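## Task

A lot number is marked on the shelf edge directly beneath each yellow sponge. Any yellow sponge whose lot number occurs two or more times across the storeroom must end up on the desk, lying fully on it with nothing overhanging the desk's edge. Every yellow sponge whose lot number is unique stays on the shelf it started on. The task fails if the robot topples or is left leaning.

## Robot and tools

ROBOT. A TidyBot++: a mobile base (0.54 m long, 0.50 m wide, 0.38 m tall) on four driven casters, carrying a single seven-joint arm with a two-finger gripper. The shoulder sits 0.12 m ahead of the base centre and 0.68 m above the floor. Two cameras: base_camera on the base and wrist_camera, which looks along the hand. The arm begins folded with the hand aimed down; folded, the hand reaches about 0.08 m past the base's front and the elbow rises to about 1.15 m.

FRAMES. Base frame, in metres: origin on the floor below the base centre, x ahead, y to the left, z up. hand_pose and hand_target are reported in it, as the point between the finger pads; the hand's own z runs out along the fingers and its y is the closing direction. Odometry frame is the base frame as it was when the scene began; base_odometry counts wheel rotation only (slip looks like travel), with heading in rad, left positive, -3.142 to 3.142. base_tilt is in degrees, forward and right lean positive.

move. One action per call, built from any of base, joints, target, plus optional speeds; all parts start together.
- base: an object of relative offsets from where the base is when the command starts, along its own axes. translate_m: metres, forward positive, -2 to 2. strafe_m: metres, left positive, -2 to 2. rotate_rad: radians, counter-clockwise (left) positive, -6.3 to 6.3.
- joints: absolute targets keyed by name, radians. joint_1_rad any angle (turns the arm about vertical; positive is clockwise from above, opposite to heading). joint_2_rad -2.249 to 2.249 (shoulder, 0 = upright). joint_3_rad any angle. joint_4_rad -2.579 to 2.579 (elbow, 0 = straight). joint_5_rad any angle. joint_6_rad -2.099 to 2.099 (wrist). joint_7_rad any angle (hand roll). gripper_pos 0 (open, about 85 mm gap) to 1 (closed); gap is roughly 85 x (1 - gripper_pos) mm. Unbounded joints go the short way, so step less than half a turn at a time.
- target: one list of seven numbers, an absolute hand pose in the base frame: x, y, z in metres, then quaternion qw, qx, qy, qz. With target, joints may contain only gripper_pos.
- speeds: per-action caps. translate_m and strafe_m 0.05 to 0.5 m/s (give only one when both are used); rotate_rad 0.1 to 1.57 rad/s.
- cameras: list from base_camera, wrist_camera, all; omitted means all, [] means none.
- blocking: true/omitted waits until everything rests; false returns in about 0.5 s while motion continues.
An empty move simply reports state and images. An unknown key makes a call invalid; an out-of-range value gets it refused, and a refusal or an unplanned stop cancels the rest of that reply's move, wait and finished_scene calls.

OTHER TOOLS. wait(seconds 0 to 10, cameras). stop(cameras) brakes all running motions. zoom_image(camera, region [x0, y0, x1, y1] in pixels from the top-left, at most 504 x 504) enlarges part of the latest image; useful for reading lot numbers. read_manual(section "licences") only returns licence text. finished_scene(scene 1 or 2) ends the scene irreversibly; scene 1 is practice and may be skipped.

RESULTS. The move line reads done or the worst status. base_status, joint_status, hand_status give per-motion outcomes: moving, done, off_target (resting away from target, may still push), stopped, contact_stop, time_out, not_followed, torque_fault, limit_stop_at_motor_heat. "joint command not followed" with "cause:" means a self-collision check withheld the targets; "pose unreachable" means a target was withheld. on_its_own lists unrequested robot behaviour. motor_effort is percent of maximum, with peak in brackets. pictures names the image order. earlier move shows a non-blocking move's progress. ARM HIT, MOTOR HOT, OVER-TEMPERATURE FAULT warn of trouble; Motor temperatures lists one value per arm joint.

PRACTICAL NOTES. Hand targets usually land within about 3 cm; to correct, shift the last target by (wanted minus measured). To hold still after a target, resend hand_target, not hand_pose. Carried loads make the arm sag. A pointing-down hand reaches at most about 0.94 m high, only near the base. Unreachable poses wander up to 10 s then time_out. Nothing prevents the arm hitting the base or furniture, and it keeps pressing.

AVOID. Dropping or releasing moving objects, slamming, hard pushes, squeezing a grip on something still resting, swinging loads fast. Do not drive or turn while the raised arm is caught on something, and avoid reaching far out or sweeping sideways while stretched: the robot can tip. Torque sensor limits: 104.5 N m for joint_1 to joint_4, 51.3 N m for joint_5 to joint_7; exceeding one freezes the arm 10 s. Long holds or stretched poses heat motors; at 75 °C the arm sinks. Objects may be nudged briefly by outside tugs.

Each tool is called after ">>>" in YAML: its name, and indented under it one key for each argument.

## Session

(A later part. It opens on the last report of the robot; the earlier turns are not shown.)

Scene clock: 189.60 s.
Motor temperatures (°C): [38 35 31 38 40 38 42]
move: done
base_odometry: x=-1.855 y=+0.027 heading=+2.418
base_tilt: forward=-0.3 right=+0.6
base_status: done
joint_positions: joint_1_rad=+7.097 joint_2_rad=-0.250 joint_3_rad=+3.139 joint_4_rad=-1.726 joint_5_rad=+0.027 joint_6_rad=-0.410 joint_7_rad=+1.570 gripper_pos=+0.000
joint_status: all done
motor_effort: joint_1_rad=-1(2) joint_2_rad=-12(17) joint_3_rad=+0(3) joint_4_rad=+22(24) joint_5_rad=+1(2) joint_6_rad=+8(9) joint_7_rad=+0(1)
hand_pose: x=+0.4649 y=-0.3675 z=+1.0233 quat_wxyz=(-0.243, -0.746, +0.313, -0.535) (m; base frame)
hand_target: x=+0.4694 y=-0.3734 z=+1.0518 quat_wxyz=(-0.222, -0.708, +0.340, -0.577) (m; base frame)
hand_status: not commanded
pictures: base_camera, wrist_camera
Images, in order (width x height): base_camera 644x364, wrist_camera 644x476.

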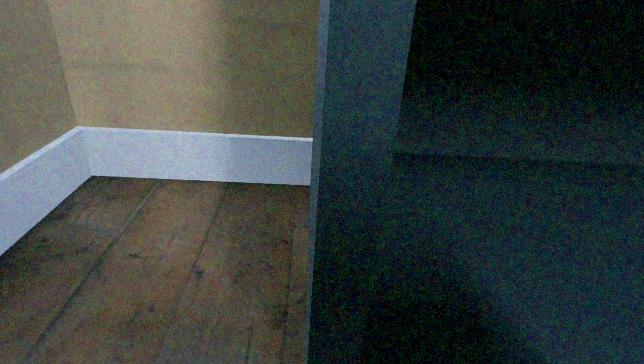

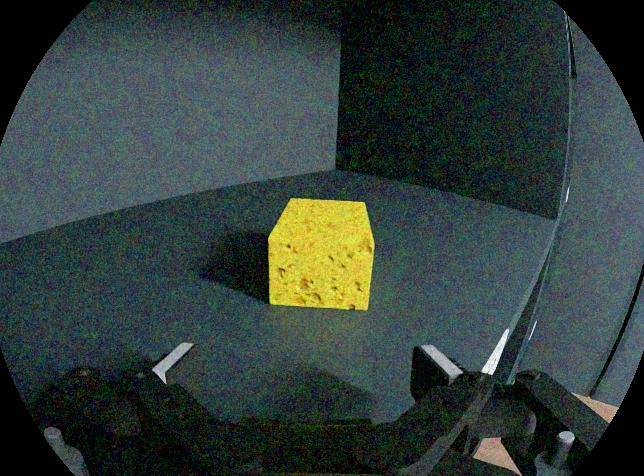

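>>> move:
  base: {"translate_m": 0.03, "strafe_m": 0.026}
  joints: {"joint_1_rad": 0.915, "joint_2_rad": -0.241, "joint_3_rad": 3.14, "joint_4_rad": -1.70, "joint_5_rad": -0.04, "joint_6_rad": -0.32, "joint_7_rad": 1.53}
  speeds: {"translate_m": 0.1}

>>> zoom_image:
  camera: "wrist_camera"
  region: [200, 170, 420, 330]

Scene clock: 191.53 s.
Motor temperatures (°C): [38 35 31 38 40 38 42]
move: done
base_odometry: x=-1.895 y=+0.028 heading=+2.418
base_tilt: forward=-0.3 right=+0.6
base_status: done
joint_positions: joint_1_rad=+7.181 joint_2_rad=-0.250 joint_3_rad=+3.139 joint_4_rad=-1.719 joint_5_rad=+0.027 joint_6_rad=-0.381 joint_7_rad=+1.570 gripper_pos=+0.000
joint_status: all done
motor_effort: joint_1_rad=+0(2) joint_2_rad=-13(14) joint_3_rad=+0(2) joint_4_rad=+22(24) joint_5_rad=+1(2) joint_6_rad=+9(9) joint_7_rad=+0(1)
hand_pose: x=+0.4348 y=-0.3975 z=+1.0357 quat_wxyz=(-0.271, -0.723, +0.340, -0.537) (m; base frame)
hand_target: x=+0.4389 y=-0.4056 z=+1.0612 quat_wxyz=(-0.251, -0.685, +0.366, -0.578) (m; base frame)
hand_status: not commanded
pictures: base_camera, wrist_camera
Images, in order (width x height): base_camera 644x364, wrist_camera 644x476.

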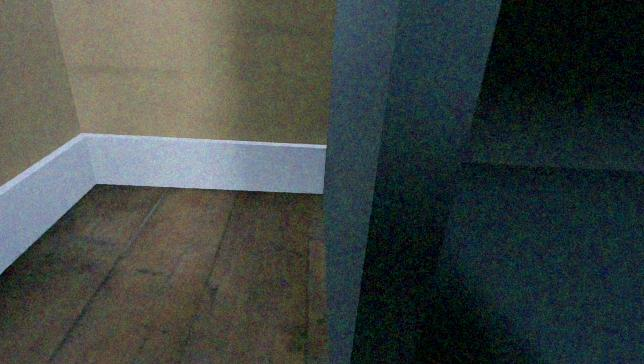

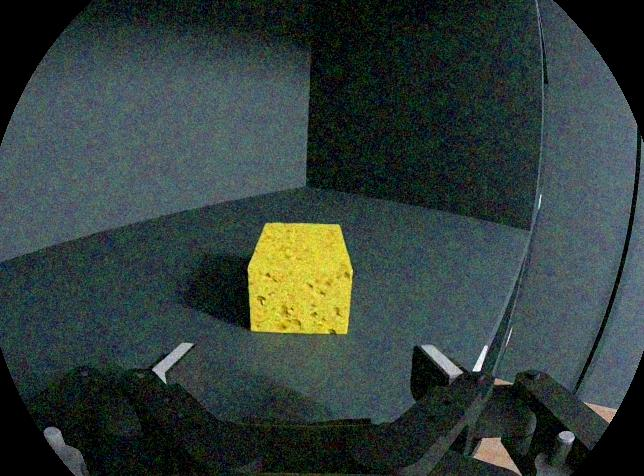

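Scaled by 2.291.

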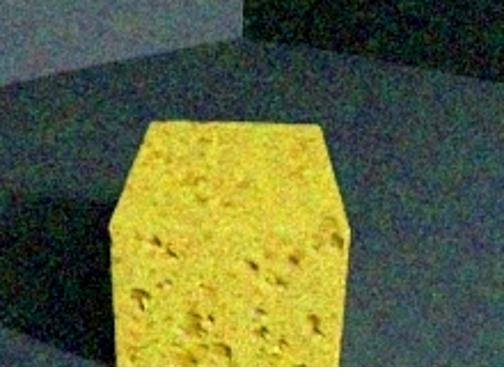

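>>> move:
  base: {"translate_m": 0.005, "strafe_m": 0.004}
  joints: {"joint_1_rad": 0.915, "joint_2_rad": -0.114, "joint_3_rad": 3.14, "joint_4_rad": -1.614, "joint_5_rad": -0.04, "joint_6_rad": -0.288, "joint_7_rad": 1.53}
  speeds: {"translate_m": 0.1}
  cameras: ["wrist_camera"]

Scene clock: 193.23 s.
Motor temperatures (°C): [38 35 31 38 40 38 42]
move: done
base_odometry: x=-1.902 y=+0.028 heading=+2.418
base_tilt: forward=-0.4 right=+0.6
base_status: done
joint_positions: joint_1_rad=+7.183 joint_2_rad=-0.127 joint_3_rad=+3.139 joint_4_rad=-1.631 joint_5_rad=+0.027 joint_6_rad=-0.347 joint_7_rad=+1.570 gripper_pos=+0.000
joint_status: all done
motor_effort: joint_1_rad=+0(2) joint_2_rad=-17(19) joint_3_rad=+0(4) joint_4_rad=+22(24) joint_5_rad=+1(2) joint_6_rad=+8(10) joint_7_rad=+0(1)
hand_pose: x=+0.4667 y=-0.4384 z=+1.0337 quat_wxyz=(-0.271, -0.723, +0.340, -0.537) (m; base frame)
hand_target: x=+0.4710 y=-0.4479 z=+1.0551 quat_wxyz=(-0.250, -0.687, +0.368, -0.574) (m; base frame)
hand_status: not commanded
pictures: wrist_camera
Images, in order (width x height): wrist_camera 644x476.

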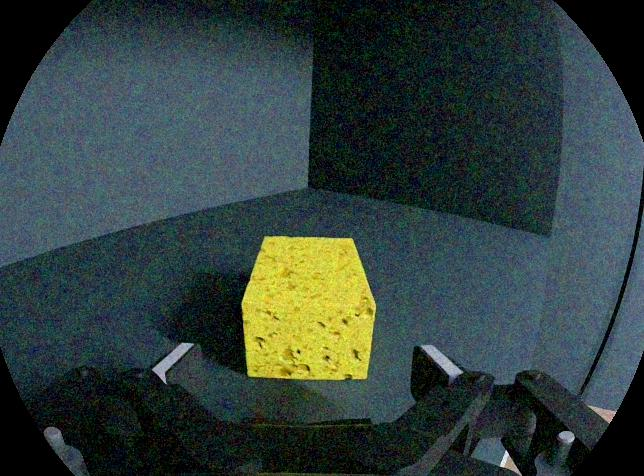

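>>> move:
  joints: {"joint_1_rad": 0.915, "joint_2_rad": 0.02, "joint_3_rad": 3.14, "joint_4_rad": -1.497, "joint_5_rad": -0.04, "joint_6_rad": -0.277, "joint_7_rad": 1.53}
  cameras: ["wrist_camera"]

Scene clock: 194.80 s.
Motor temperatures (°C): [38 35 31 38 40 38 42]
move: done
base_odometry: x=-1.902 y=+0.028 heading=+2.418
base_tilt: forward=-0.4 right=+0.6
base_status: not commanded
joint_positions: joint_1_rad=+7.183 joint_2_rad=+0.005 joint_3_rad=+3.139 joint_4_rad=-1.514 joint_5_rad=+0.027 joint_6_rad=-0.335 joint_7_rad=+1.570 gripper_pos=+0.000
joint_status: all done
motor_effort: joint_1_rad=+0(1) joint_2_rad=-22(24) joint_3_rad=+0(1) joint_4_rad=+22(24) joint_5_rad=+1(2) joint_6_rad=+9(10) joint_7_rad=+0(1)
hand_pose: x=+0.5012 y=-0.4817 z=+1.0319 quat_wxyz=(-0.270, -0.724, +0.341, -0.536) (m; base frame)
hand_target: x=+0.5052 y=-0.4925 z=+1.0506 quat_wxyz=(-0.249, -0.689, +0.369, -0.572) (m; base frame)
hand_status: not commanded
pictures: wrist_camera
Images, in order (width x height): wrist_camera 644x476.

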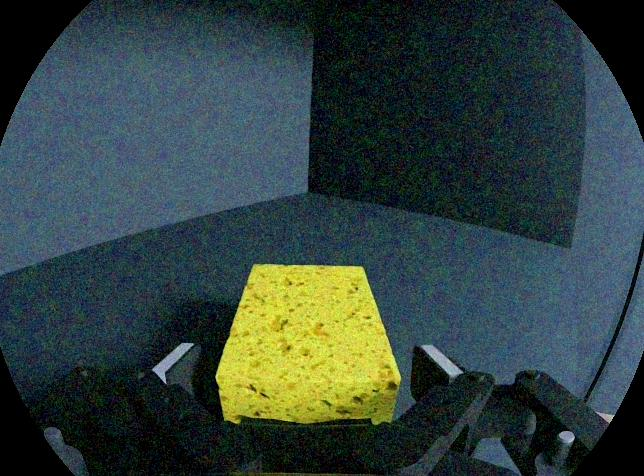

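>>> move:
  joints: {"gripper_pos": 0.4}
  cameras: ["wrist_camera"]

>>> move:
  joints: {"joint_1_rad": 0.915, "joint_2_rad": 0.02, "joint_3_rad": 3.14, "joint_4_rad": -1.417, "joint_5_rad": -0.04, "joint_6_rad": -0.277, "joint_7_rad": 1.53}
  cameras: ["wrist_camera"]

Scene clock: 195.77 s.
Motor temperatures (°C): [38 35 31 38 40 38 42]
move: done
base_odometry: x=-1.902 y=+0.028 heading=+2.418
base_tilt: forward=-0.3 right=+0.6
base_status: not commanded
joint_positions: joint_1_rad=+7.183 joint_2_rad=+0.005 joint_3_rad=+3.139 joint_4_rad=-1.514 joint_5_rad=+0.027 joint_6_rad=-0.334 joint_7_rad=+1.570 gripper_pos=+0.379
joint_status: all done
motor_effort: joint_1_rad=+0(1) joint_2_rad=-21(22) joint_3_rad=+0(0) joint_4_rad=+22(23) joint_5_rad=+1(1) joint_6_rad=+9(9) joint_7_rad=+0(1)
hand_pose: x=+0.5013 y=-0.4818 z=+1.0323 quat_wxyz=(-0.271, -0.723, +0.340, -0.536) (m; base frame)
hand_target: x=+0.5052 y=-0.4925 z=+1.0506 quat_wxyz=(-0.249, -0.689, +0.369, -0.572) (m; base frame)
hand_status: not commanded
pictures: wrist_camera
Images, in order (width x height): wrist_camera 644x476.

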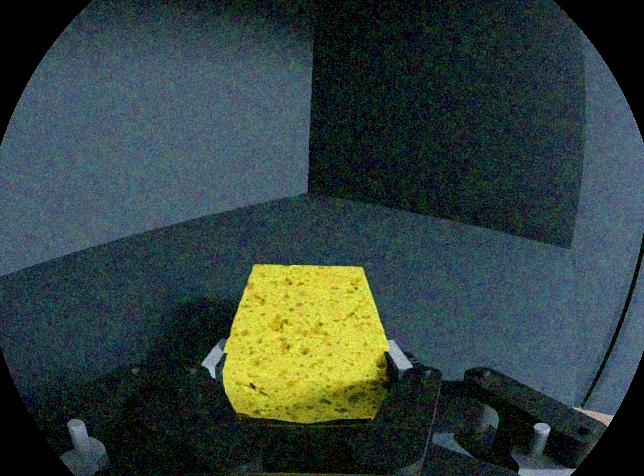

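Scene clock: 196.63 s.
Motor temperatures (°C): [38 35 31 38 40 38 42]
move: done
base_odometry: x=-1.902 y=+0.028 heading=+2.418
base_tilt: forward=-0.3 right=+0.6
base_status: not commanded
joint_positions: joint_1_rad=+7.183 joint_2_rad=+0.005 joint_3_rad=+3.139 joint_4_rad=-1.429 joint_5_rad=+0.027 joint_6_rad=-0.329 joint_7_rad=+1.570 gripper_pos=+0.379
joint_status: all done
motor_effort: joint_1_rad=-1(2) joint_2_rad=-22(24) joint_3_rad=+0(1) joint_4_rad=+22(24) joint_5_rad=+1(1) joint_6_rad=+9(10) joint_7_rad=+0(1)
hand_pose: x=+0.5039 y=-0.4850 z=+1.0854 quat_wxyz=(-0.286, -0.698, +0.329, -0.568) (m; base frame)
hand_target: x=+0.5065 y=-0.4943 z=+1.1001 quat_wxyz=(-0.261, -0.666, +0.357, -0.600) (m; base frame)
hand_status: not commanded
pictures: wrist_camera
Images, in order (width x height): wrist_camera 644x476.

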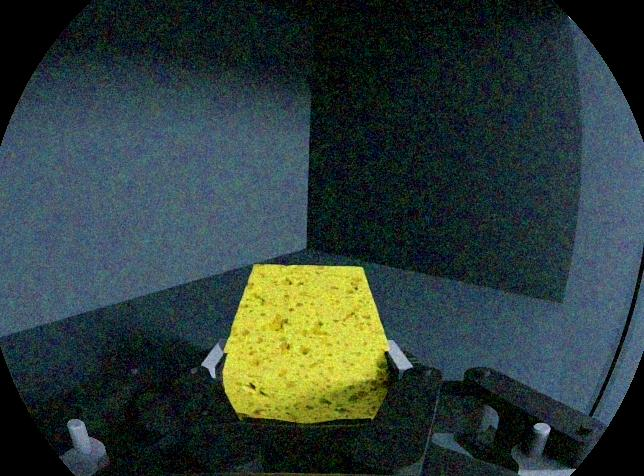

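>>> move:
  base: {"translate_m": -0.35}
  joints: {"joint_1_rad": 0.915, "joint_2_rad": -0.6, "joint_3_rad": 3.14, "joint_4_rad": -1.9, "joint_5_rad": -0.04, "joint_6_rad": -0.34, "joint_7_rad": 1.53, "gripper_pos": 0.5}
  speeds: {"translate_m": 0.2}
  cameras: ["wrist_camera"]

Scene clock: 199.73 s.
Motor temperatures (°C): [38 35 31 38 40 38 42]
move: off_target
base_odometry: x=-1.639 y=-0.204 heading=+2.418
base_tilt: forward=-0.3 right=+0.6
base_status: done
joint_positions: joint_1_rad=+7.185 joint_2_rad=-0.594 joint_3_rad=+3.139 joint_4_rad=-1.870 joint_5_rad=+0.027 joint_6_rad=-0.329 joint_7_rad=+1.570 gripper_pos=+0.385
joint_status: gripper_pos off_target (ended at +0.385, target +0.500); the others done
motor_effort: joint_1_rad=-1(3) joint_2_rad=-1(26) joint_3_rad=+1(2) joint_4_rad=+22(24) joint_5_rad=+1(2) joint_6_rad=+9(10) joint_7_rad=+0(2)
hand_pose: x=+0.3523 y=-0.2951 z=+1.1113 quat_wxyz=(-0.313, -0.650, +0.307, -0.621) (m; base frame)
hand_target: x=+0.3532 y=-0.2940 z=+1.0917 quat_wxyz=(-0.273, -0.645, +0.344, -0.626) (m; base frame)
hand_status: not commanded
pictures: wrist_camera
Images, in order (width x height): wrist_camera 644x476.

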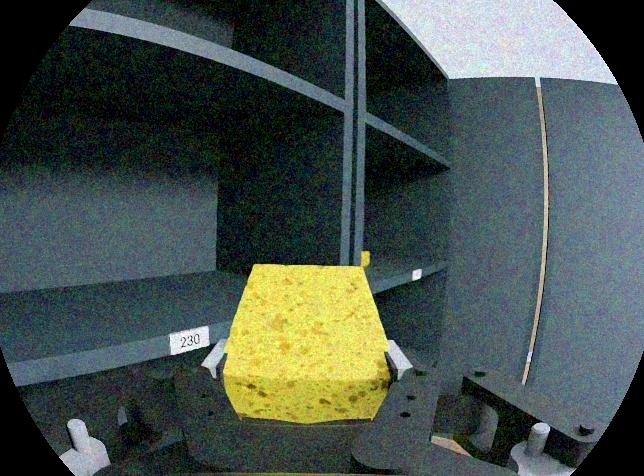

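>>> move:
  base: {"translate_m": -0.9, "strafe_m": -1.04}
  joints: {"joint_1_rad": 0.0}
  cameras: ["wrist_camera", "base_camera"]

>>> move:
  base: {"translate_m": -0.9, "strafe_m": 0.0}
  joints: {"joint_1_rad": -1.57}
  cameras: ["wrist_camera", "base_camera"]

Scene clock: 204.03 s.
Motor temperatures (°C): [38 35 31 38 40 38 42]
move: done
base_odometry: x=-0.276 y=-0.021 heading=+2.417
base_tilt: forward=-0.4 right=+0.6
base_status: done
joint_positions: joint_1_rad=+6.301 joint_2_rad=-0.596 joint_3_rad=+3.139 joint_4_rad=-1.871 joint_5_rad=+0.027 joint_6_rad=-0.329 joint_7_rad=+1.570 gripper_pos=+0.385
joint_status: all done
motor_effort: joint_1_rad=+0(2) joint_2_rad=-1(2) joint_3_rad=+1(3) joint_4_rad=+22(23) joint_5_rad=+1(1) joint_6_rad=+9(10) joint_7_rad=+0(1)
hand_pose: x=+0.4947 y=-0.0069 z=+1.1114 quat_wxyz=(-0.018, -0.719, +0.000, -0.695) (m; base frame)
hand_target: x=+0.4948 y=+0.0064 z=+1.0917 quat_wxyz=(+0.032, -0.731, +0.023, -0.682) (m; base frame)
hand_status: not commanded
pictures: base_camera, wrist_camera
Images, in order (width x height): base_camera 644x364, wrist_camera 644x476.

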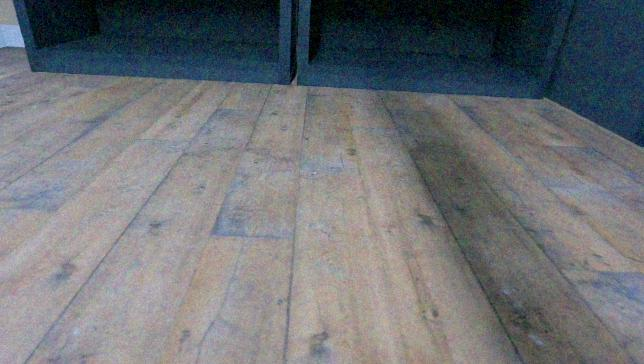

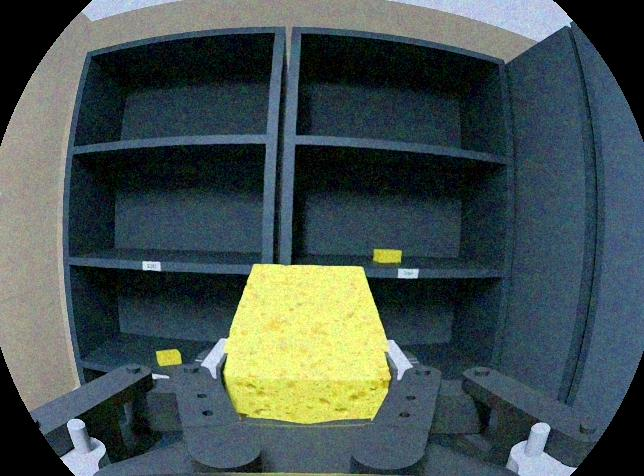

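Scene clock: 206.83 s.
Motor temperatures (°C): [38 35 31 38 40 38 42]
move: done
base_odometry: x=+0.398 y=-0.617 heading=+2.418
base_tilt: forward=-0.4 right=+0.6
base_status: done
joint_positions: joint_1_rad=+4.732 joint_2_rad=-0.596 joint_3_rad=+3.138 joint_4_rad=-1.873 joint_5_rad=+0.027 joint_6_rad=-0.329 joint_7_rad=+1.570 gripper_pos=+0.385
joint_status: all done
motor_effort: joint_1_rad=+0(2) joint_2_rad=-1(6) joint_3_rad=+1(3) joint_4_rad=+22(23) joint_5_rad=+1(1) joint_6_rad=+9(10) joint_7_rad=+0(1)
hand_pose: x=+0.1255 y=+0.3757 z=+1.1104 quat_wxyz=(+0.478, -0.508, -0.509, -0.504) (m; base frame)
hand_target: x=+0.1129 y=+0.3758 z=+1.0917 quat_wxyz=(+0.504, -0.533, -0.500, -0.460) (m; base frame)
hand_status: not commanded
pictures: base_camera, wrist_camera
Images, in order (width x height): base_camera 644x364, wrist_camera 644x476.

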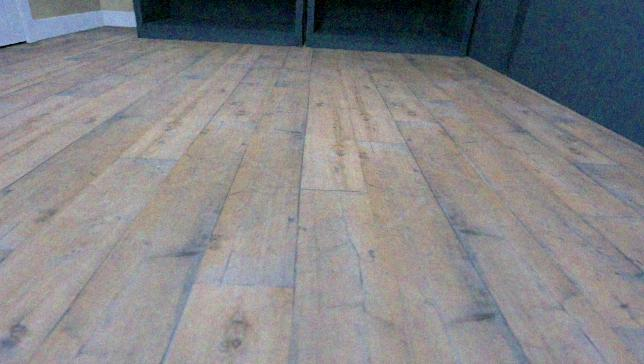

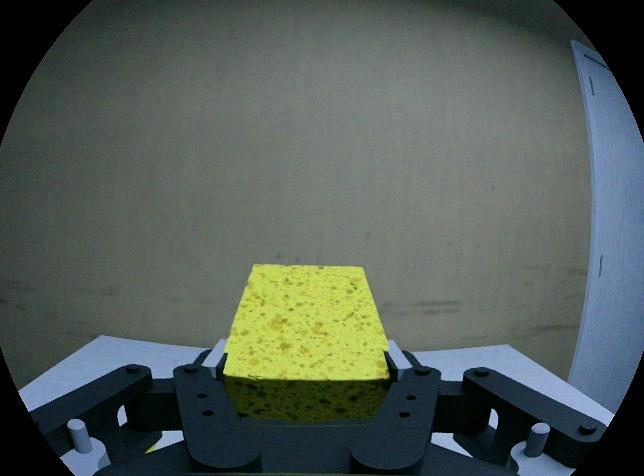

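>>> move:
  base: {"strafe_m": 0.165}
  joints: {"joint_1_rad": -1.57, "joint_2_rad": 0.215, "joint_3_rad": 3.14, "joint_4_rad": -1.995, "joint_5_rad": -0.04, "joint_6_rad": 0.365, "joint_7_rad": 1.53}
  cameras: ["wrist_camera"]

>>> move:
  joints: {"joint_1_rad": -1.57, "joint_2_rad": 0.313, "joint_3_rad": 3.14, "joint_4_rad": -2.116, "joint_5_rad": -0.04, "joint_6_rad": 0.568, "joint_7_rad": 1.53}
  cameras: ["wrist_camera"]

Scene clock: 209.77 s.
Motor temperatures (°C): [38 35 31 38 40 38 42]
move: done
base_odometry: x=+0.289 y=-0.741 heading=+2.419
base_tilt: forward=-0.3 right=+0.6
base_status: done
joint_positions: joint_1_rad=+4.731 joint_2_rad=+0.195 joint_3_rad=+3.138 joint_4_rad=-1.966 joint_5_rad=+0.027 joint_6_rad=+0.302 joint_7_rad=+1.570 gripper_pos=+0.385
joint_status: all done
motor_effort: joint_1_rad=+0(2) joint_2_rad=-26(28) joint_3_rad=+0(2) joint_4_rad=+20(23) joint_5_rad=+1(2) joint_6_rad=+9(10) joint_7_rad=+0(1)
hand_pose: x=+0.1245 y=+0.6412 z=+0.8312 quat_wxyz=(+0.417, -0.562, -0.571, -0.429) (m; base frame)
hand_target: x=+0.1216 y=+0.6417 z=+0.8210 quat_wxyz=(+0.440, -0.588, -0.538, -0.414) (m; base frame)
hand_status: not commanded
pictures: wrist_camera
Images, in order (width x height): wrist_camera 644x476.

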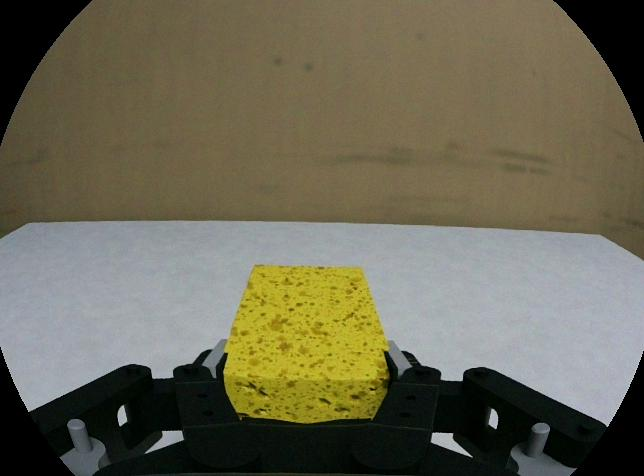

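Scene clock: 210.80 s.
Motor temperatures (°C): [38 35 31 38 40 38 42]
move: done
base_odometry: x=+0.289 y=-0.741 heading=+2.419
base_tilt: forward=-0.4 right=+0.6
base_status: not commanded
joint_positions: joint_1_rad=+4.731 joint_2_rad=+0.291 joint_3_rad=+3.138 joint_4_rad=-2.092 joint_5_rad=+0.027 joint_6_rad=+0.507 joint_7_rad=+1.570 gripper_pos=+0.385
joint_status: all done
motor_effort: joint_1_rad=+0(1) joint_2_rad=-27(29) joint_3_rad=+0(1) joint_4_rad=+17(20) joint_5_rad=+1(2) joint_6_rad=+8(10) joint_7_rad=+0(1)
hand_pose: x=+0.1228 y=+0.6340 z=+0.7633 quat_wxyz=(+0.415, -0.565, -0.575, -0.422) (m; base frame)
hand_target: x=+0.1239 y=+0.6333 z=+0.7551 quat_wxyz=(+0.432, -0.592, -0.541, -0.412) (m; base frame)
hand_status: not commanded
pictures: wrist_camera
Images, in order (width x height): wrist_camera 644x476.

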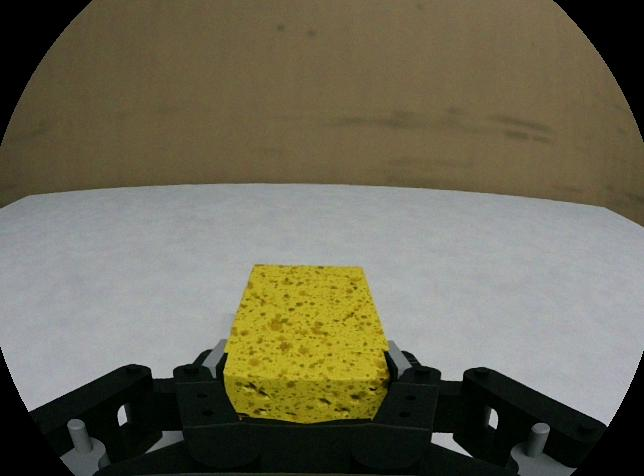

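>>> move:
  joints: {"joint_1_rad": -1.57, "joint_2_rad": 0.324, "joint_3_rad": 3.14, "joint_4_rad": -2.129, "joint_5_rad": -0.04, "joint_6_rad": 0.592, "joint_7_rad": 1.53}
  cameras: ["wrist_camera"]

>>> move:
  joints: {"joint_1_rad": -1.57, "joint_2_rad": 0.333, "joint_3_rad": 3.14, "joint_4_rad": -2.139, "joint_5_rad": -0.04, "joint_6_rad": 0.611, "joint_7_rad": 1.53}
  cameras: ["wrist_camera"]

>>> move:
  joints: {"joint_1_rad": -1.57, "joint_2_rad": 0.342, "joint_3_rad": 3.14, "joint_4_rad": -2.149, "joint_5_rad": -0.04, "joint_6_rad": 0.630, "joint_7_rad": 1.53}
  cameras: ["wrist_camera"]

Scene clock: 212.33 s.
Motor temperatures (°C): [38 35 31 38 40 38 42]
move: done
base_odometry: x=+0.289 y=-0.741 heading=+2.419
base_tilt: forward=-0.3 right=+0.5
base_status: not commanded
joint_positions: joint_1_rad=+4.731 joint_2_rad=+0.298 joint_3_rad=+3.138 joint_4_rad=-2.103 joint_5_rad=+0.027 joint_6_rad=+0.536 joint_7_rad=+1.570 gripper_pos=+0.385
joint_status: all done
motor_effort: joint_1_rad=+0(1) joint_2_rad=-27(27) joint_3_rad=+0(1) joint_4_rad=+17(18) joint_5_rad=+0(1) joint_6_rad=+9(9) joint_7_rad=+0(1)
hand_pose: x=+0.1226 y=+0.6335 z=+0.7619 quat_wxyz=(+0.418, -0.563, -0.573, -0.425) (m; base frame)
hand_target: x=+0.1242 y=+0.6319 z=+0.7488 quat_wxyz=(+0.432, -0.592, -0.541, -0.413) (m; base frame)
hand_status: not commanded
pictures: wrist_camera
Images, in order (width x height): wrist_camera 644x476.

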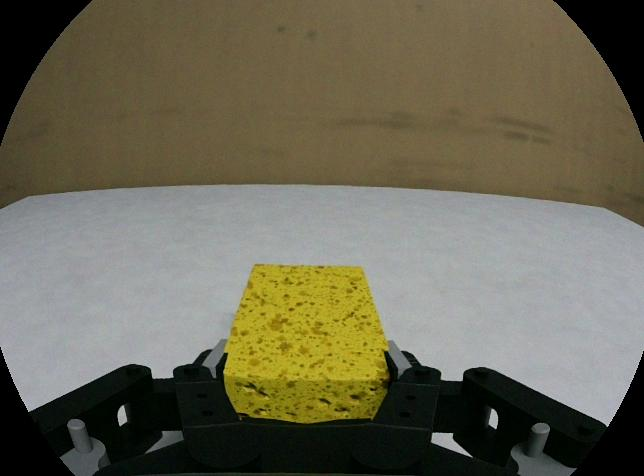

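Scene clock: 212.87 s.
Motor temperatures (°C): [38 35 31 38 40 38 42]
move: done
base_odometry: x=+0.289 y=-0.741 heading=+2.419
base_tilt: forward=-0.3 right=+0.6
base_status: not commanded
joint_positions: joint_1_rad=+4.731 joint_2_rad=+0.303 joint_3_rad=+3.138 joint_4_rad=-2.111 joint_5_rad=+0.027 joint_6_rad=+0.558 joint_7_rad=+1.570 gripper_pos=+0.385
joint_status: all done
motor_effort: joint_1_rad=+0(2) joint_2_rad=-26(28) joint_3_rad=+0(1) joint_4_rad=+16(17) joint_5_rad=+1(1) joint_6_rad=+8(9) joint_7_rad=+0(1)
hand_pose: x=+0.1224 y=+0.6333 z=+0.7613 quat_wxyz=(+0.421, -0.561, -0.571, -0.427) (m; base frame)
hand_target: x=+0.1244 y=+0.6308 z=+0.7438 quat_wxyz=(+0.432, -0.592, -0.541, -0.413) (m; base frame)
hand_status: not commanded
pictures: wrist_camera
Images, in order (width x height): wrist_camera 644x476.

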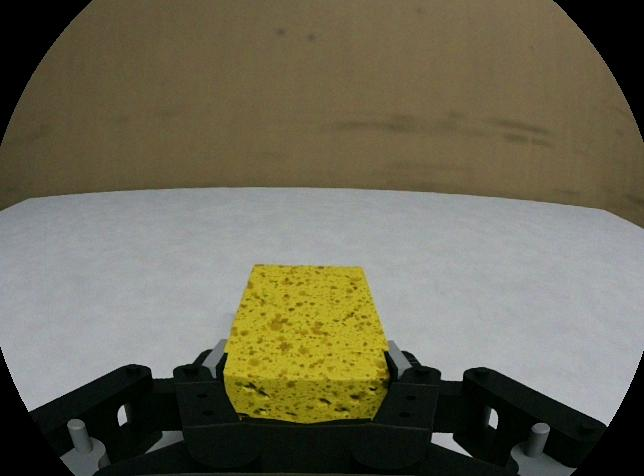

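Scene clock: 213.40 s.
Motor temperatures (°C): [38 35 31 38 40 38 42]
move: done
base_odometry: x=+0.289 y=-0.741 heading=+2.419
base_tilt: forward=-0.3 right=+0.6
base_status: not commanded
joint_positions: joint_1_rad=+4.731 joint_2_rad=+0.307 joint_3_rad=+3.138 joint_4_rad=-2.118 joint_5_rad=+0.027 joint_6_rad=+0.581 joint_7_rad=+1.570 gripper_pos=+0.385
joint_status: all done
motor_effort: joint_1_rad=-1(1) joint_2_rad=-26(27) joint_3_rad=+0(1) joint_4_rad=+16(17) joint_5_rad=+1(1) joint_6_rad=+8(9) joint_7_rad=+0(1)
hand_pose: x=+0.1223 y=+0.6332 z=+0.7613 quat_wxyz=(+0.424, -0.559, -0.569, -0.430) (m; base frame)
hand_target: x=+0.1246 y=+0.6297 z=+0.7389 quat_wxyz=(+0.431, -0.592, -0.541, -0.413) (m; base frame)
hand_status: not commanded
pictures: wrist_camera
Images, in order (width x height): wrist_camera 644x476.

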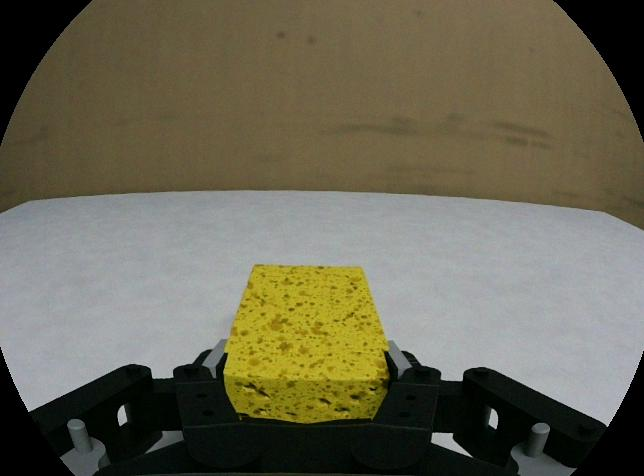

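>>> move:
  joints: {"joint_1_rad": -1.57, "joint_2_rad": 0.326, "joint_3_rad": 3.14, "joint_4_rad": -2.131, "joint_5_rad": -0.04, "joint_6_rad": 0.605, "joint_7_rad": 1.53}
  cameras: []

>>> move:
  joints: {"gripper_pos": 0.0}
  cameras: ["wrist_camera"]

>>> move:
  base: {"strafe_m": -0.2}
  speeds: {"strafe_m": 0.2}
  cameras: ["wrist_camera"]

Scene clock: 214.27 s.
Motor temperatures (°C): [38 35 31 38 40 38 42]
move: done
base_odometry: x=+0.289 y=-0.741 heading=+2.419
base_tilt: forward=-0.4 right=+0.6
base_status: not commanded
joint_positions: joint_1_rad=+4.731 joint_2_rad=+0.307 joint_3_rad=+3.138 joint_4_rad=-2.118 joint_5_rad=+0.027 joint_6_rad=+0.581 joint_7_rad=+1.570 gripper_pos=+0.385
joint_status: all done
motor_effort: joint_1_rad=+0(1) joint_2_rad=-27(27) joint_3_rad=+0(1) joint_4_rad=+16(17) joint_5_rad=+1(1) joint_6_rad=+8(9) joint_7_rad=+0(1)
hand_pose: x=+0.1223 y=+0.6332 z=+0.7614 quat_wxyz=(+0.424, -0.559, -0.569, -0.430) (m; base frame)
hand_target: x=+0.1243 y=+0.6325 z=+0.7504 quat_wxyz=(+0.434, -0.590, -0.539, -0.415) (m; base frame)
hand_status: not commanded
pictures: none
No camera images: "cameras" was empty.

Scene clock: 215.10 s.
Motor temperatures (°C): [38 35 31 38 40 38 42]
move: done
base_odometry: x=+0.289 y=-0.741 heading=+2.419
base_tilt: forward=-0.3 right=+0.6
base_status: not commanded
joint_positions: joint_1_rad=+4.731 joint_2_rad=+0.307 joint_3_rad=+3.138 joint_4_rad=-2.118 joint_5_rad=+0.027 joint_6_rad=+0.581 joint_7_rad=+1.570 gripper_pos=+0.000
joint_status: all done
motor_effort: joint_1_rad=+0(1) joint_2_rad=-27(28) joint_3_rad=+0(0) joint_4_rad=+16(18) joint_5_rad=+1(1) joint_6_rad=+9(9) joint_7_rad=+0(1)
hand_pose: x=+0.1223 y=+0.6332 z=+0.7614 quat_wxyz=(+0.424, -0.559, -0.569, -0.430) (m; base frame)
hand_target: x=+0.1243 y=+0.6325 z=+0.7504 quat_wxyz=(+0.434, -0.590, -0.539, -0.415) (m; base frame)
hand_status: not commanded
pictures: wrist_camera
Images, in order (width x height): wrist_camera 644x476.

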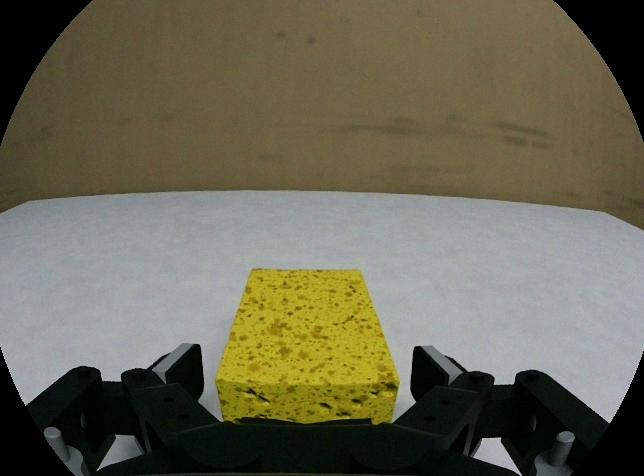

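Scene clock: 216.80 s.
Motor temperatures (°C): [38 35 31 38 40 38 42]
move: done
base_odometry: x=+0.422 y=-0.591 heading=+2.419
base_tilt: forward=-0.4 right=+0.6
base_status: done
joint_positions: joint_1_rad=+4.729 joint_2_rad=+0.310 joint_3_rad=+3.138 joint_4_rad=-2.118 joint_5_rad=+0.027 joint_6_rad=+0.581 joint_7_rad=+1.570 gripper_pos=+0.000
joint_status: not commanded
motor_effort: joint_1_rad=+0(2) joint_2_rad=-26(31) joint_3_rad=+0(1) joint_4_rad=+16(18) joint_5_rad=+1(1) joint_6_rad=+9(9) joint_7_rad=+0(1)
hand_pose: x=+0.1213 y=+0.6334 z=+0.7599 quat_wxyz=(+0.423, -0.559, -0.570, -0.429) (m; base frame)
hand_target: x=+0.1243 y=+0.6325 z=+0.7504 quat_wxyz=(+0.434, -0.590, -0.539, -0.415) (m; base frame)
hand_status: not commanded
pictures: wrist_camera
Images, in order (width x height): wrist_camera 644x476.

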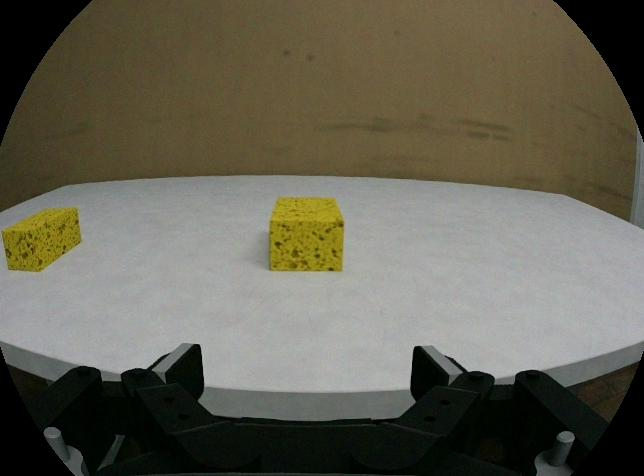

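>>> move:
  base: {"translate_m": 1.25, "strafe_m": 0.0}
  joints: {"joint_1_rad": 0.0, "joint_2_rad": -0.8, "joint_3_rad": 3.14, "joint_4_rad": -1.95, "joint_5_rad": -0.04, "joint_6_rad": -0.45, "joint_7_rad": 1.53}
  cameras: ["wrist_camera"]

>>> move:
  base: {"translate_m": 0.52, "strafe_m": 1.14}
  joints: {"joint_1_rad": 0.90, "joint_2_rad": -0.8, "joint_3_rad": 3.14, "joint_4_rad": -1.95, "joint_5_rad": -0.04, "joint_6_rad": -0.45, "joint_7_rad": 1.53}

Scene clock: 224.00 s.
Motor temperatures (°C): [38 36 30 38 40 38 42]
move: done
base_odometry: x=-0.516 y=+0.236 heading=+2.419
base_tilt: forward=-0.4 right=+0.6
base_status: done
joint_positions: joint_1_rad=+6.265 joint_2_rad=-0.784 joint_3_rad=+3.139 joint_4_rad=-1.970 joint_5_rad=+0.027 joint_6_rad=-0.394 joint_7_rad=+1.570 gripper_pos=+0.000
joint_status: all done
motor_effort: joint_1_rad=-1(4) joint_2_rad=+5(28) joint_3_rad=+1(3) joint_4_rad=+21(23) joint_5_rad=+1(2) joint_6_rad=+8(10) joint_7_rad=+0(1)
hand_pose: x=+0.4243 y=+0.0051 z=+1.0953 quat_wxyz=(-0.006, -0.710, -0.013, -0.704) (m; base frame)
hand_target: x=+0.4152 y=+0.0076 z=+1.0944 quat_wxyz=(+0.033, -0.717, +0.021, -0.696) (m; base frame)
hand_status: not commanded
pictures: wrist_camera
Images, in order (width x height): wrist_camera 644x476.

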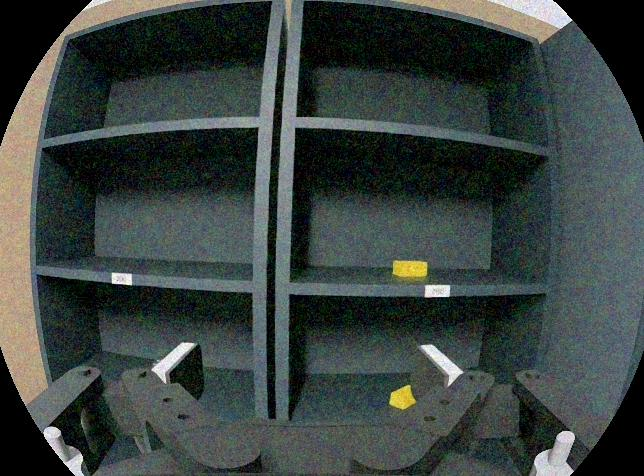

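Scene clock: 227.67 s.
Motor temperatures (°C): [38 35 30 38 40 38 42]
move: done
base_odometry: x=-1.660 y=-0.275 heading=+2.418
base_tilt: forward=-0.3 right=+0.6
base_status: done
joint_positions: joint_1_rad=+7.166 joint_2_rad=-0.788 joint_3_rad=+3.139 joint_4_rad=-1.969 joint_5_rad=+0.027 joint_6_rad=-0.396 joint_7_rad=+1.570 gripper_pos=+0.000
joint_status: all done
motor_effort: joint_1_rad=+0(2) joint_2_rad=+6(7) joint_3_rad=+1(3) joint_4_rad=+21(23) joint_5_rad=+1(2) joint_6_rad=+9(9) joint_7_rad=+0(1)
hand_pose: x=+0.3113 y=-0.2350 z=+1.0964 quat_wxyz=(-0.312, -0.644, +0.297, -0.632) (m; base frame)
hand_target: x=+0.3090 y=-0.2273 z=+1.0944 quat_wxyz=(-0.273, -0.637, +0.330, -0.641) (m; base frame)
hand_status: not commanded
pictures: base_camera, wrist_camera
Images, in order (width x height): base_camera 644x364, wrist_camera 644x476.

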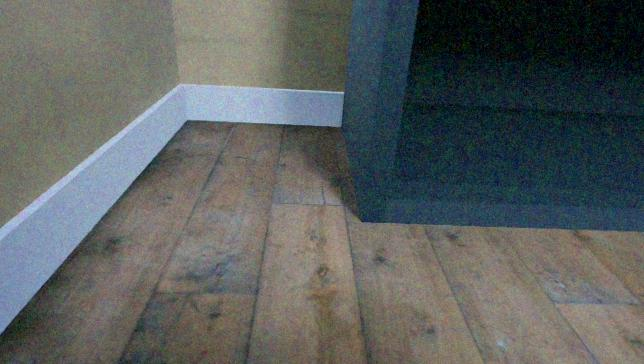

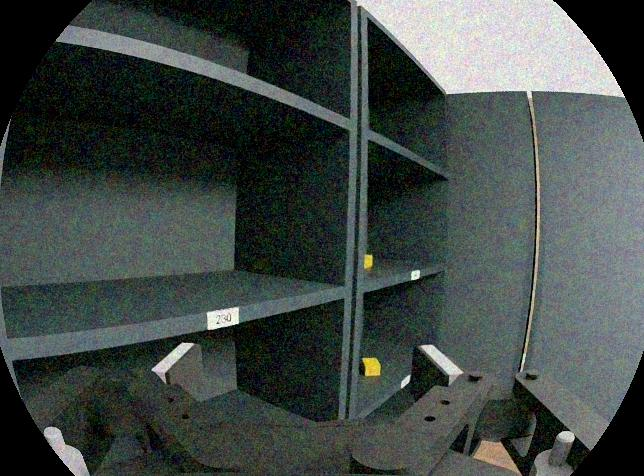

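>>> move:
  joints: {"joint_1_rad": 0.92, "joint_2_rad": 0.475, "joint_3_rad": 3.14, "joint_4_rad": -2.076, "joint_5_rad": -0.04, "joint_6_rad": 0.4725, "joint_7_rad": 1.53}
  cameras: ["wrist_camera"]

>>> zoom_image:
  camera: "wrist_camera"
  region: [40, 150, 260, 310]

Scene clock: 230.80 s.
Motor temperatures (°C): [38 35 30 38 40 38 42]
move: done
base_odometry: x=-1.660 y=-0.275 heading=+2.418
base_tilt: forward=-0.3 right=+0.6
base_status: not commanded
joint_positions: joint_1_rad=+7.183 joint_2_rad=+0.451 joint_3_rad=+3.139 joint_4_rad=-2.047 joint_5_rad=+0.027 joint_6_rad=+0.411 joint_7_rad=+1.570 gripper_pos=+0.000
joint_status: all done
motor_effort: joint_1_rad=+0(2) joint_2_rad=-30(32) joint_3_rad=+0(2) joint_4_rad=+15(22) joint_5_rad=+1(2) joint_6_rad=+8(10) joint_7_rad=+0(1)
hand_pose: x=+0.5234 y=-0.4997 z=+0.6554 quat_wxyz=(-0.219, -0.784, +0.363, -0.453) (m; base frame)
hand_target: x=+0.5037 y=-0.5108 z=+0.6435 quat_wxyz=(-0.214, -0.755, +0.416, -0.459) (m; base frame)
hand_status: not commanded
pictures: wrist_camera
Images, in order (width x height): wrist_camera 644x476.

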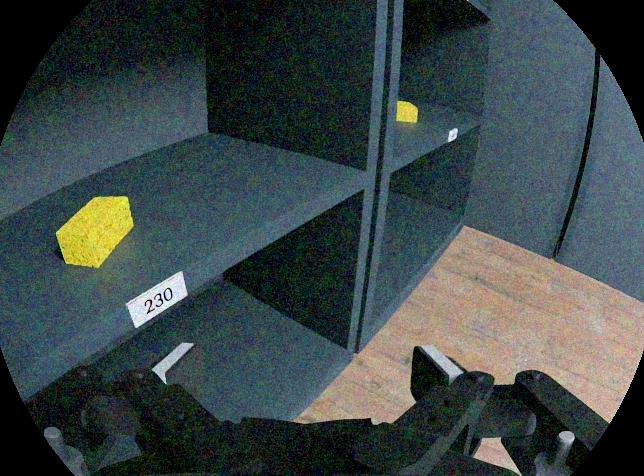

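Scaled by 2.291.

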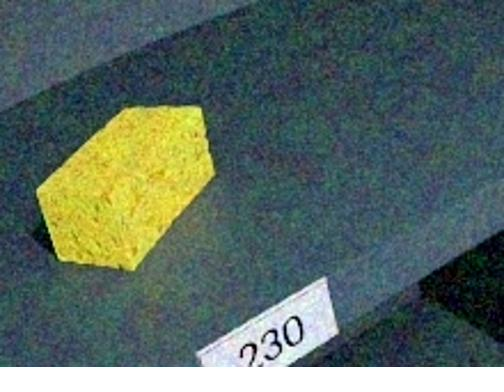

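>>> move:
  base: {"translate_m": 0.30, "strafe_m": 0.0}
  speeds: {"translate_m": 0.2}

>>> zoom_image:
  camera: "wrist_camera"
  region: [160, 220, 380, 380]

Scene clock: 234.37 s.
Motor temperatures (°C): [38 36 30 38 40 38 42]
move: done
base_odometry: x=-1.885 y=-0.076 heading=+2.419
base_tilt: forward=-0.3 right=+0.6
base_status: done
joint_positions: joint_1_rad=+7.196 joint_2_rad=+0.452 joint_3_rad=+3.139 joint_4_rad=-2.050 joint_5_rad=+0.027 joint_6_rad=+0.415 joint_7_rad=+1.570 gripper_pos=+0.000
joint_status: not commanded
motor_effort: joint_1_rad=-1(3) joint_2_rad=-30(32) joint_3_rad=+0(2) joint_4_rad=+15(16) joint_5_rad=+1(1) joint_6_rad=+8(8) joint_7_rad=+0(1)
hand_pose: x=+0.5167 y=-0.5039 z=+0.6543 quat_wxyz=(-0.222, -0.782, +0.368, -0.451) (m; base frame)
hand_target: x=+0.5037 y=-0.5108 z=+0.6435 quat_wxyz=(-0.214, -0.755, +0.416, -0.459) (m; base frame)
hand_status: not commanded
pictures: base_camera, wrist_camera
Images, in order (width x height): base_camera 644x364, wrist_camera 644x476.

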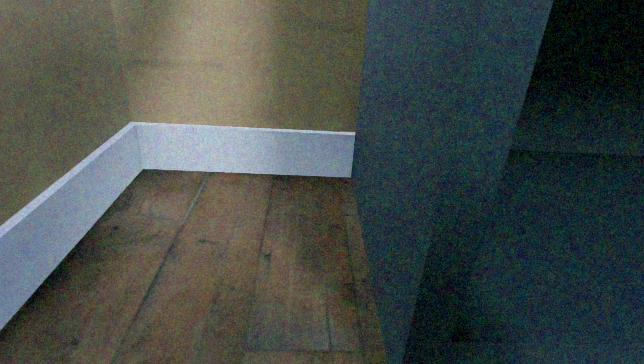

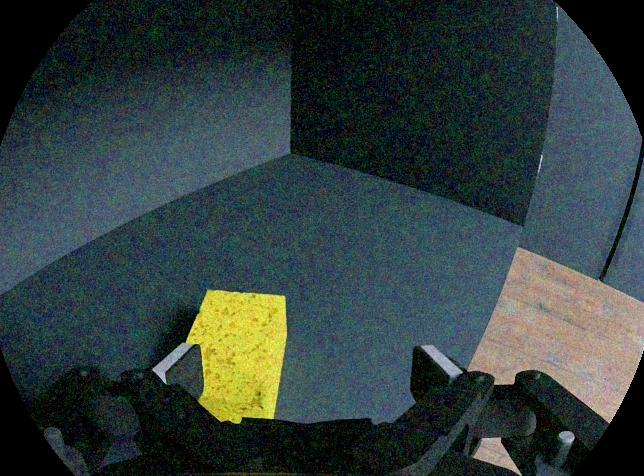

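Scaled by 2.291.

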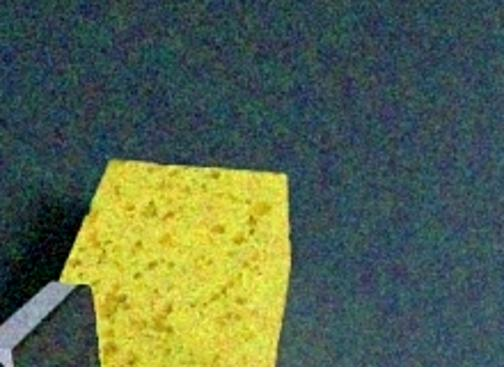

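>>> move:
  base: {"translate_m": 0.077, "strafe_m": -0.009}
  speeds: {"translate_m": 0.1}
  cameras: ["wrist_camera"]

>>> zoom_image:
  camera: "wrist_camera"
  region: [200, 260, 420, 420]

Scene clock: 236.37 s.
Motor temperatures (°C): [38 36 30 38 40 38 42]
move: done
base_odometry: x=-1.937 y=-0.019 heading=+2.419
base_tilt: forward=-0.3 right=+0.6
base_status: done
joint_positions: joint_1_rad=+7.198 joint_2_rad=+0.453 joint_3_rad=+3.139 joint_4_rad=-2.052 joint_5_rad=+0.027 joint_6_rad=+0.415 joint_7_rad=+1.570 gripper_pos=+0.000
joint_status: not commanded
motor_effort: joint_1_rad=+0(3) joint_2_rad=-30(32) joint_3_rad=+0(2) joint_4_rad=+15(16) joint_5_rad=+1(1) joint_6_rad=+8(8) joint_7_rad=+0(1)
hand_pose: x=+0.5152 y=-0.5043 z=+0.6533 quat_wxyz=(-0.222, -0.782, +0.369, -0.451) (m; base frame)
hand_target: x=+0.5037 y=-0.5108 z=+0.6435 quat_wxyz=(-0.214, -0.755, +0.416, -0.459) (m; base frame)
hand_status: not commanded
pictures: wrist_camera
Images, in order (width x height): wrist_camera 644x476.

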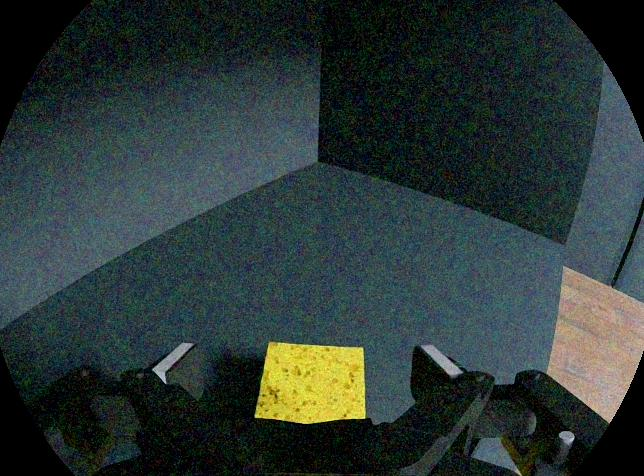

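Scaled by 2.291.

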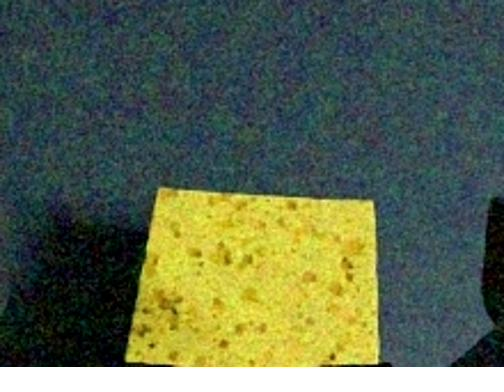

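>>> move:
  joints: {"joint_1_rad": 0.92, "joint_2_rad": 0.583, "joint_3_rad": 3.14, "joint_4_rad": -2.115, "joint_5_rad": -0.04, "joint_6_rad": 0.6155, "joint_7_rad": 1.53}
  cameras: ["wrist_camera"]

Scene clock: 238.40 s.
Motor temperatures (°C): [38 36 30 38 40 38 42]
move: done
base_odometry: x=-1.937 y=-0.019 heading=+2.419
base_tilt: forward=-0.3 right=+0.6
base_status: not commanded
joint_positions: joint_1_rad=+7.198 joint_2_rad=+0.564 joint_3_rad=+3.139 joint_4_rad=-2.091 joint_5_rad=+0.027 joint_6_rad=+0.555 joint_7_rad=+1.570 gripper_pos=+0.000
joint_status: all done
motor_effort: joint_1_rad=-1(1) joint_2_rad=-32(34) joint_3_rad=+0(1) joint_4_rad=+13(15) joint_5_rad=+1(2) joint_6_rad=+7(9) joint_7_rad=+0(1)
hand_pose: x=+0.5157 y=-0.5032 z=+0.6025 quat_wxyz=(-0.218, -0.784, +0.371, -0.447) (m; base frame)
hand_target: x=+0.5015 y=-0.5105 z=+0.5966 quat_wxyz=(-0.216, -0.756, +0.416, -0.457) (m; base frame)
hand_status: not commanded
pictures: wrist_camera
Images, in order (width x height): wrist_camera 644x476.

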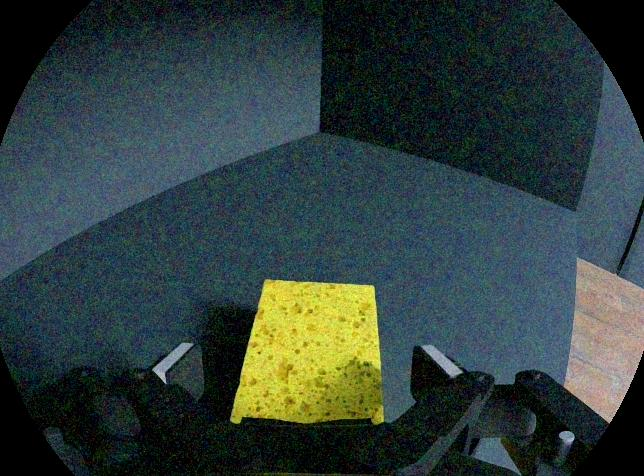

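>>> move:
  joints: {"joint_1_rad": 0.92, "joint_2_rad": 0.643, "joint_3_rad": 3.14, "joint_4_rad": -2.129, "joint_5_rad": -0.04, "joint_6_rad": 0.691, "joint_7_rad": 1.53}
  cameras: ["wrist_camera"]

Scene clock: 239.97 s.
Motor temperatures (°C): [38 36 30 38 40 38 42]
move: done
base_odometry: x=-1.937 y=-0.019 heading=+2.419
base_tilt: forward=-0.3 right=+0.6
base_status: not commanded
joint_positions: joint_1_rad=+7.198 joint_2_rad=+0.619 joint_3_rad=+3.139 joint_4_rad=-2.102 joint_5_rad=+0.027 joint_6_rad=+0.634 joint_7_rad=+1.570 gripper_pos=+0.000
joint_status: all done
motor_effort: joint_1_rad=+0(2) joint_2_rad=-32(34) joint_3_rad=+0(1) joint_4_rad=+12(13) joint_5_rad=+1(1) joint_6_rad=+8(8) joint_7_rad=-1(1)
hand_pose: x=+0.5176 y=-0.5047 z=+0.5840 quat_wxyz=(-0.220, -0.781, +0.369, -0.453) (m; base frame)
hand_target: x=+0.5006 y=-0.5105 z=+0.5733 quat_wxyz=(-0.217, -0.756, +0.416, -0.457) (m; base frame)
hand_status: not commanded
pictures: wrist_camera
Images, in order (width x height): wrist_camera 644x476.

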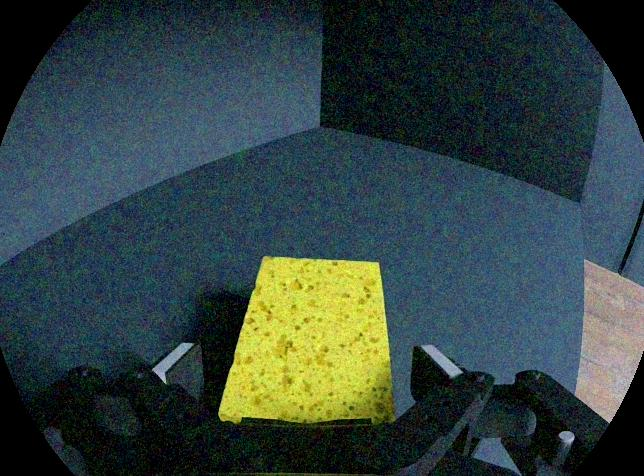

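>>> move:
  joints: {"joint_1_rad": 0.92, "joint_2_rad": 0.662, "joint_3_rad": 3.14, "joint_4_rad": -2.133, "joint_5_rad": -0.04, "joint_6_rad": 0.710, "joint_7_rad": 1.53}
  cameras: ["wrist_camera"]

>>> zoom_image:
  camera: "wrist_camera"
  region: [140, 220, 470, 440]

Scene clock: 240.83 s.
Motor temperatures (°C): [38 36 30 38 40 38 42]
move: done
base_odometry: x=-1.937 y=-0.019 heading=+2.419
base_tilt: forward=-0.3 right=+0.6
base_status: not commanded
joint_positions: joint_1_rad=+7.198 joint_2_rad=+0.633 joint_3_rad=+3.139 joint_4_rad=-2.105 joint_5_rad=+0.027 joint_6_rad=+0.654 joint_7_rad=+1.570 gripper_pos=+0.000
joint_status: all done
motor_effort: joint_1_rad=-1(1) joint_2_rad=-32(34) joint_3_rad=-1(1) joint_4_rad=+11(12) joint_5_rad=+1(2) joint_6_rad=+9(9) joint_7_rad=+0(1)
hand_pose: x=+0.5180 y=-0.5050 z=+0.5790 quat_wxyz=(-0.220, -0.781, +0.369, -0.454) (m; base frame)
hand_target: x=+0.4998 y=-0.5098 z=+0.5649 quat_wxyz=(-0.217, -0.757, +0.416, -0.455) (m; base frame)
hand_status: not commanded
pictures: wrist_camera
Images, in order (width x height): wrist_camera 644x476.

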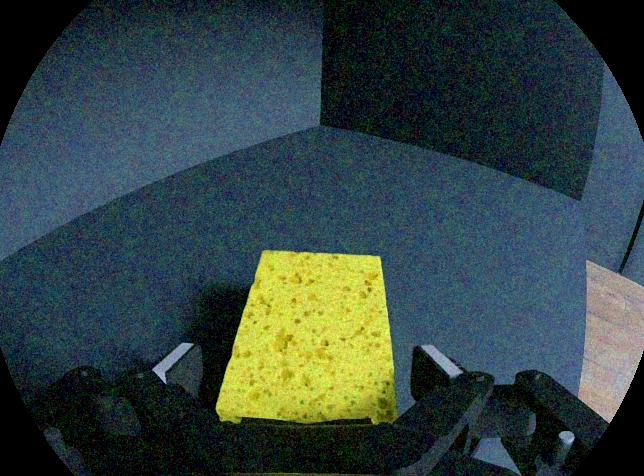

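Scaled by 1.527.

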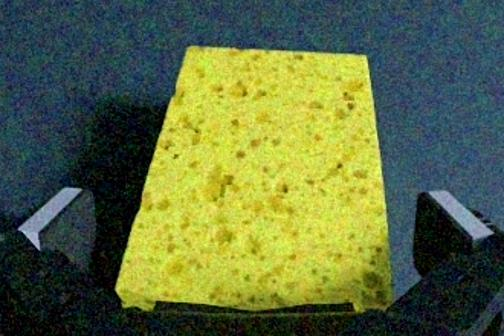

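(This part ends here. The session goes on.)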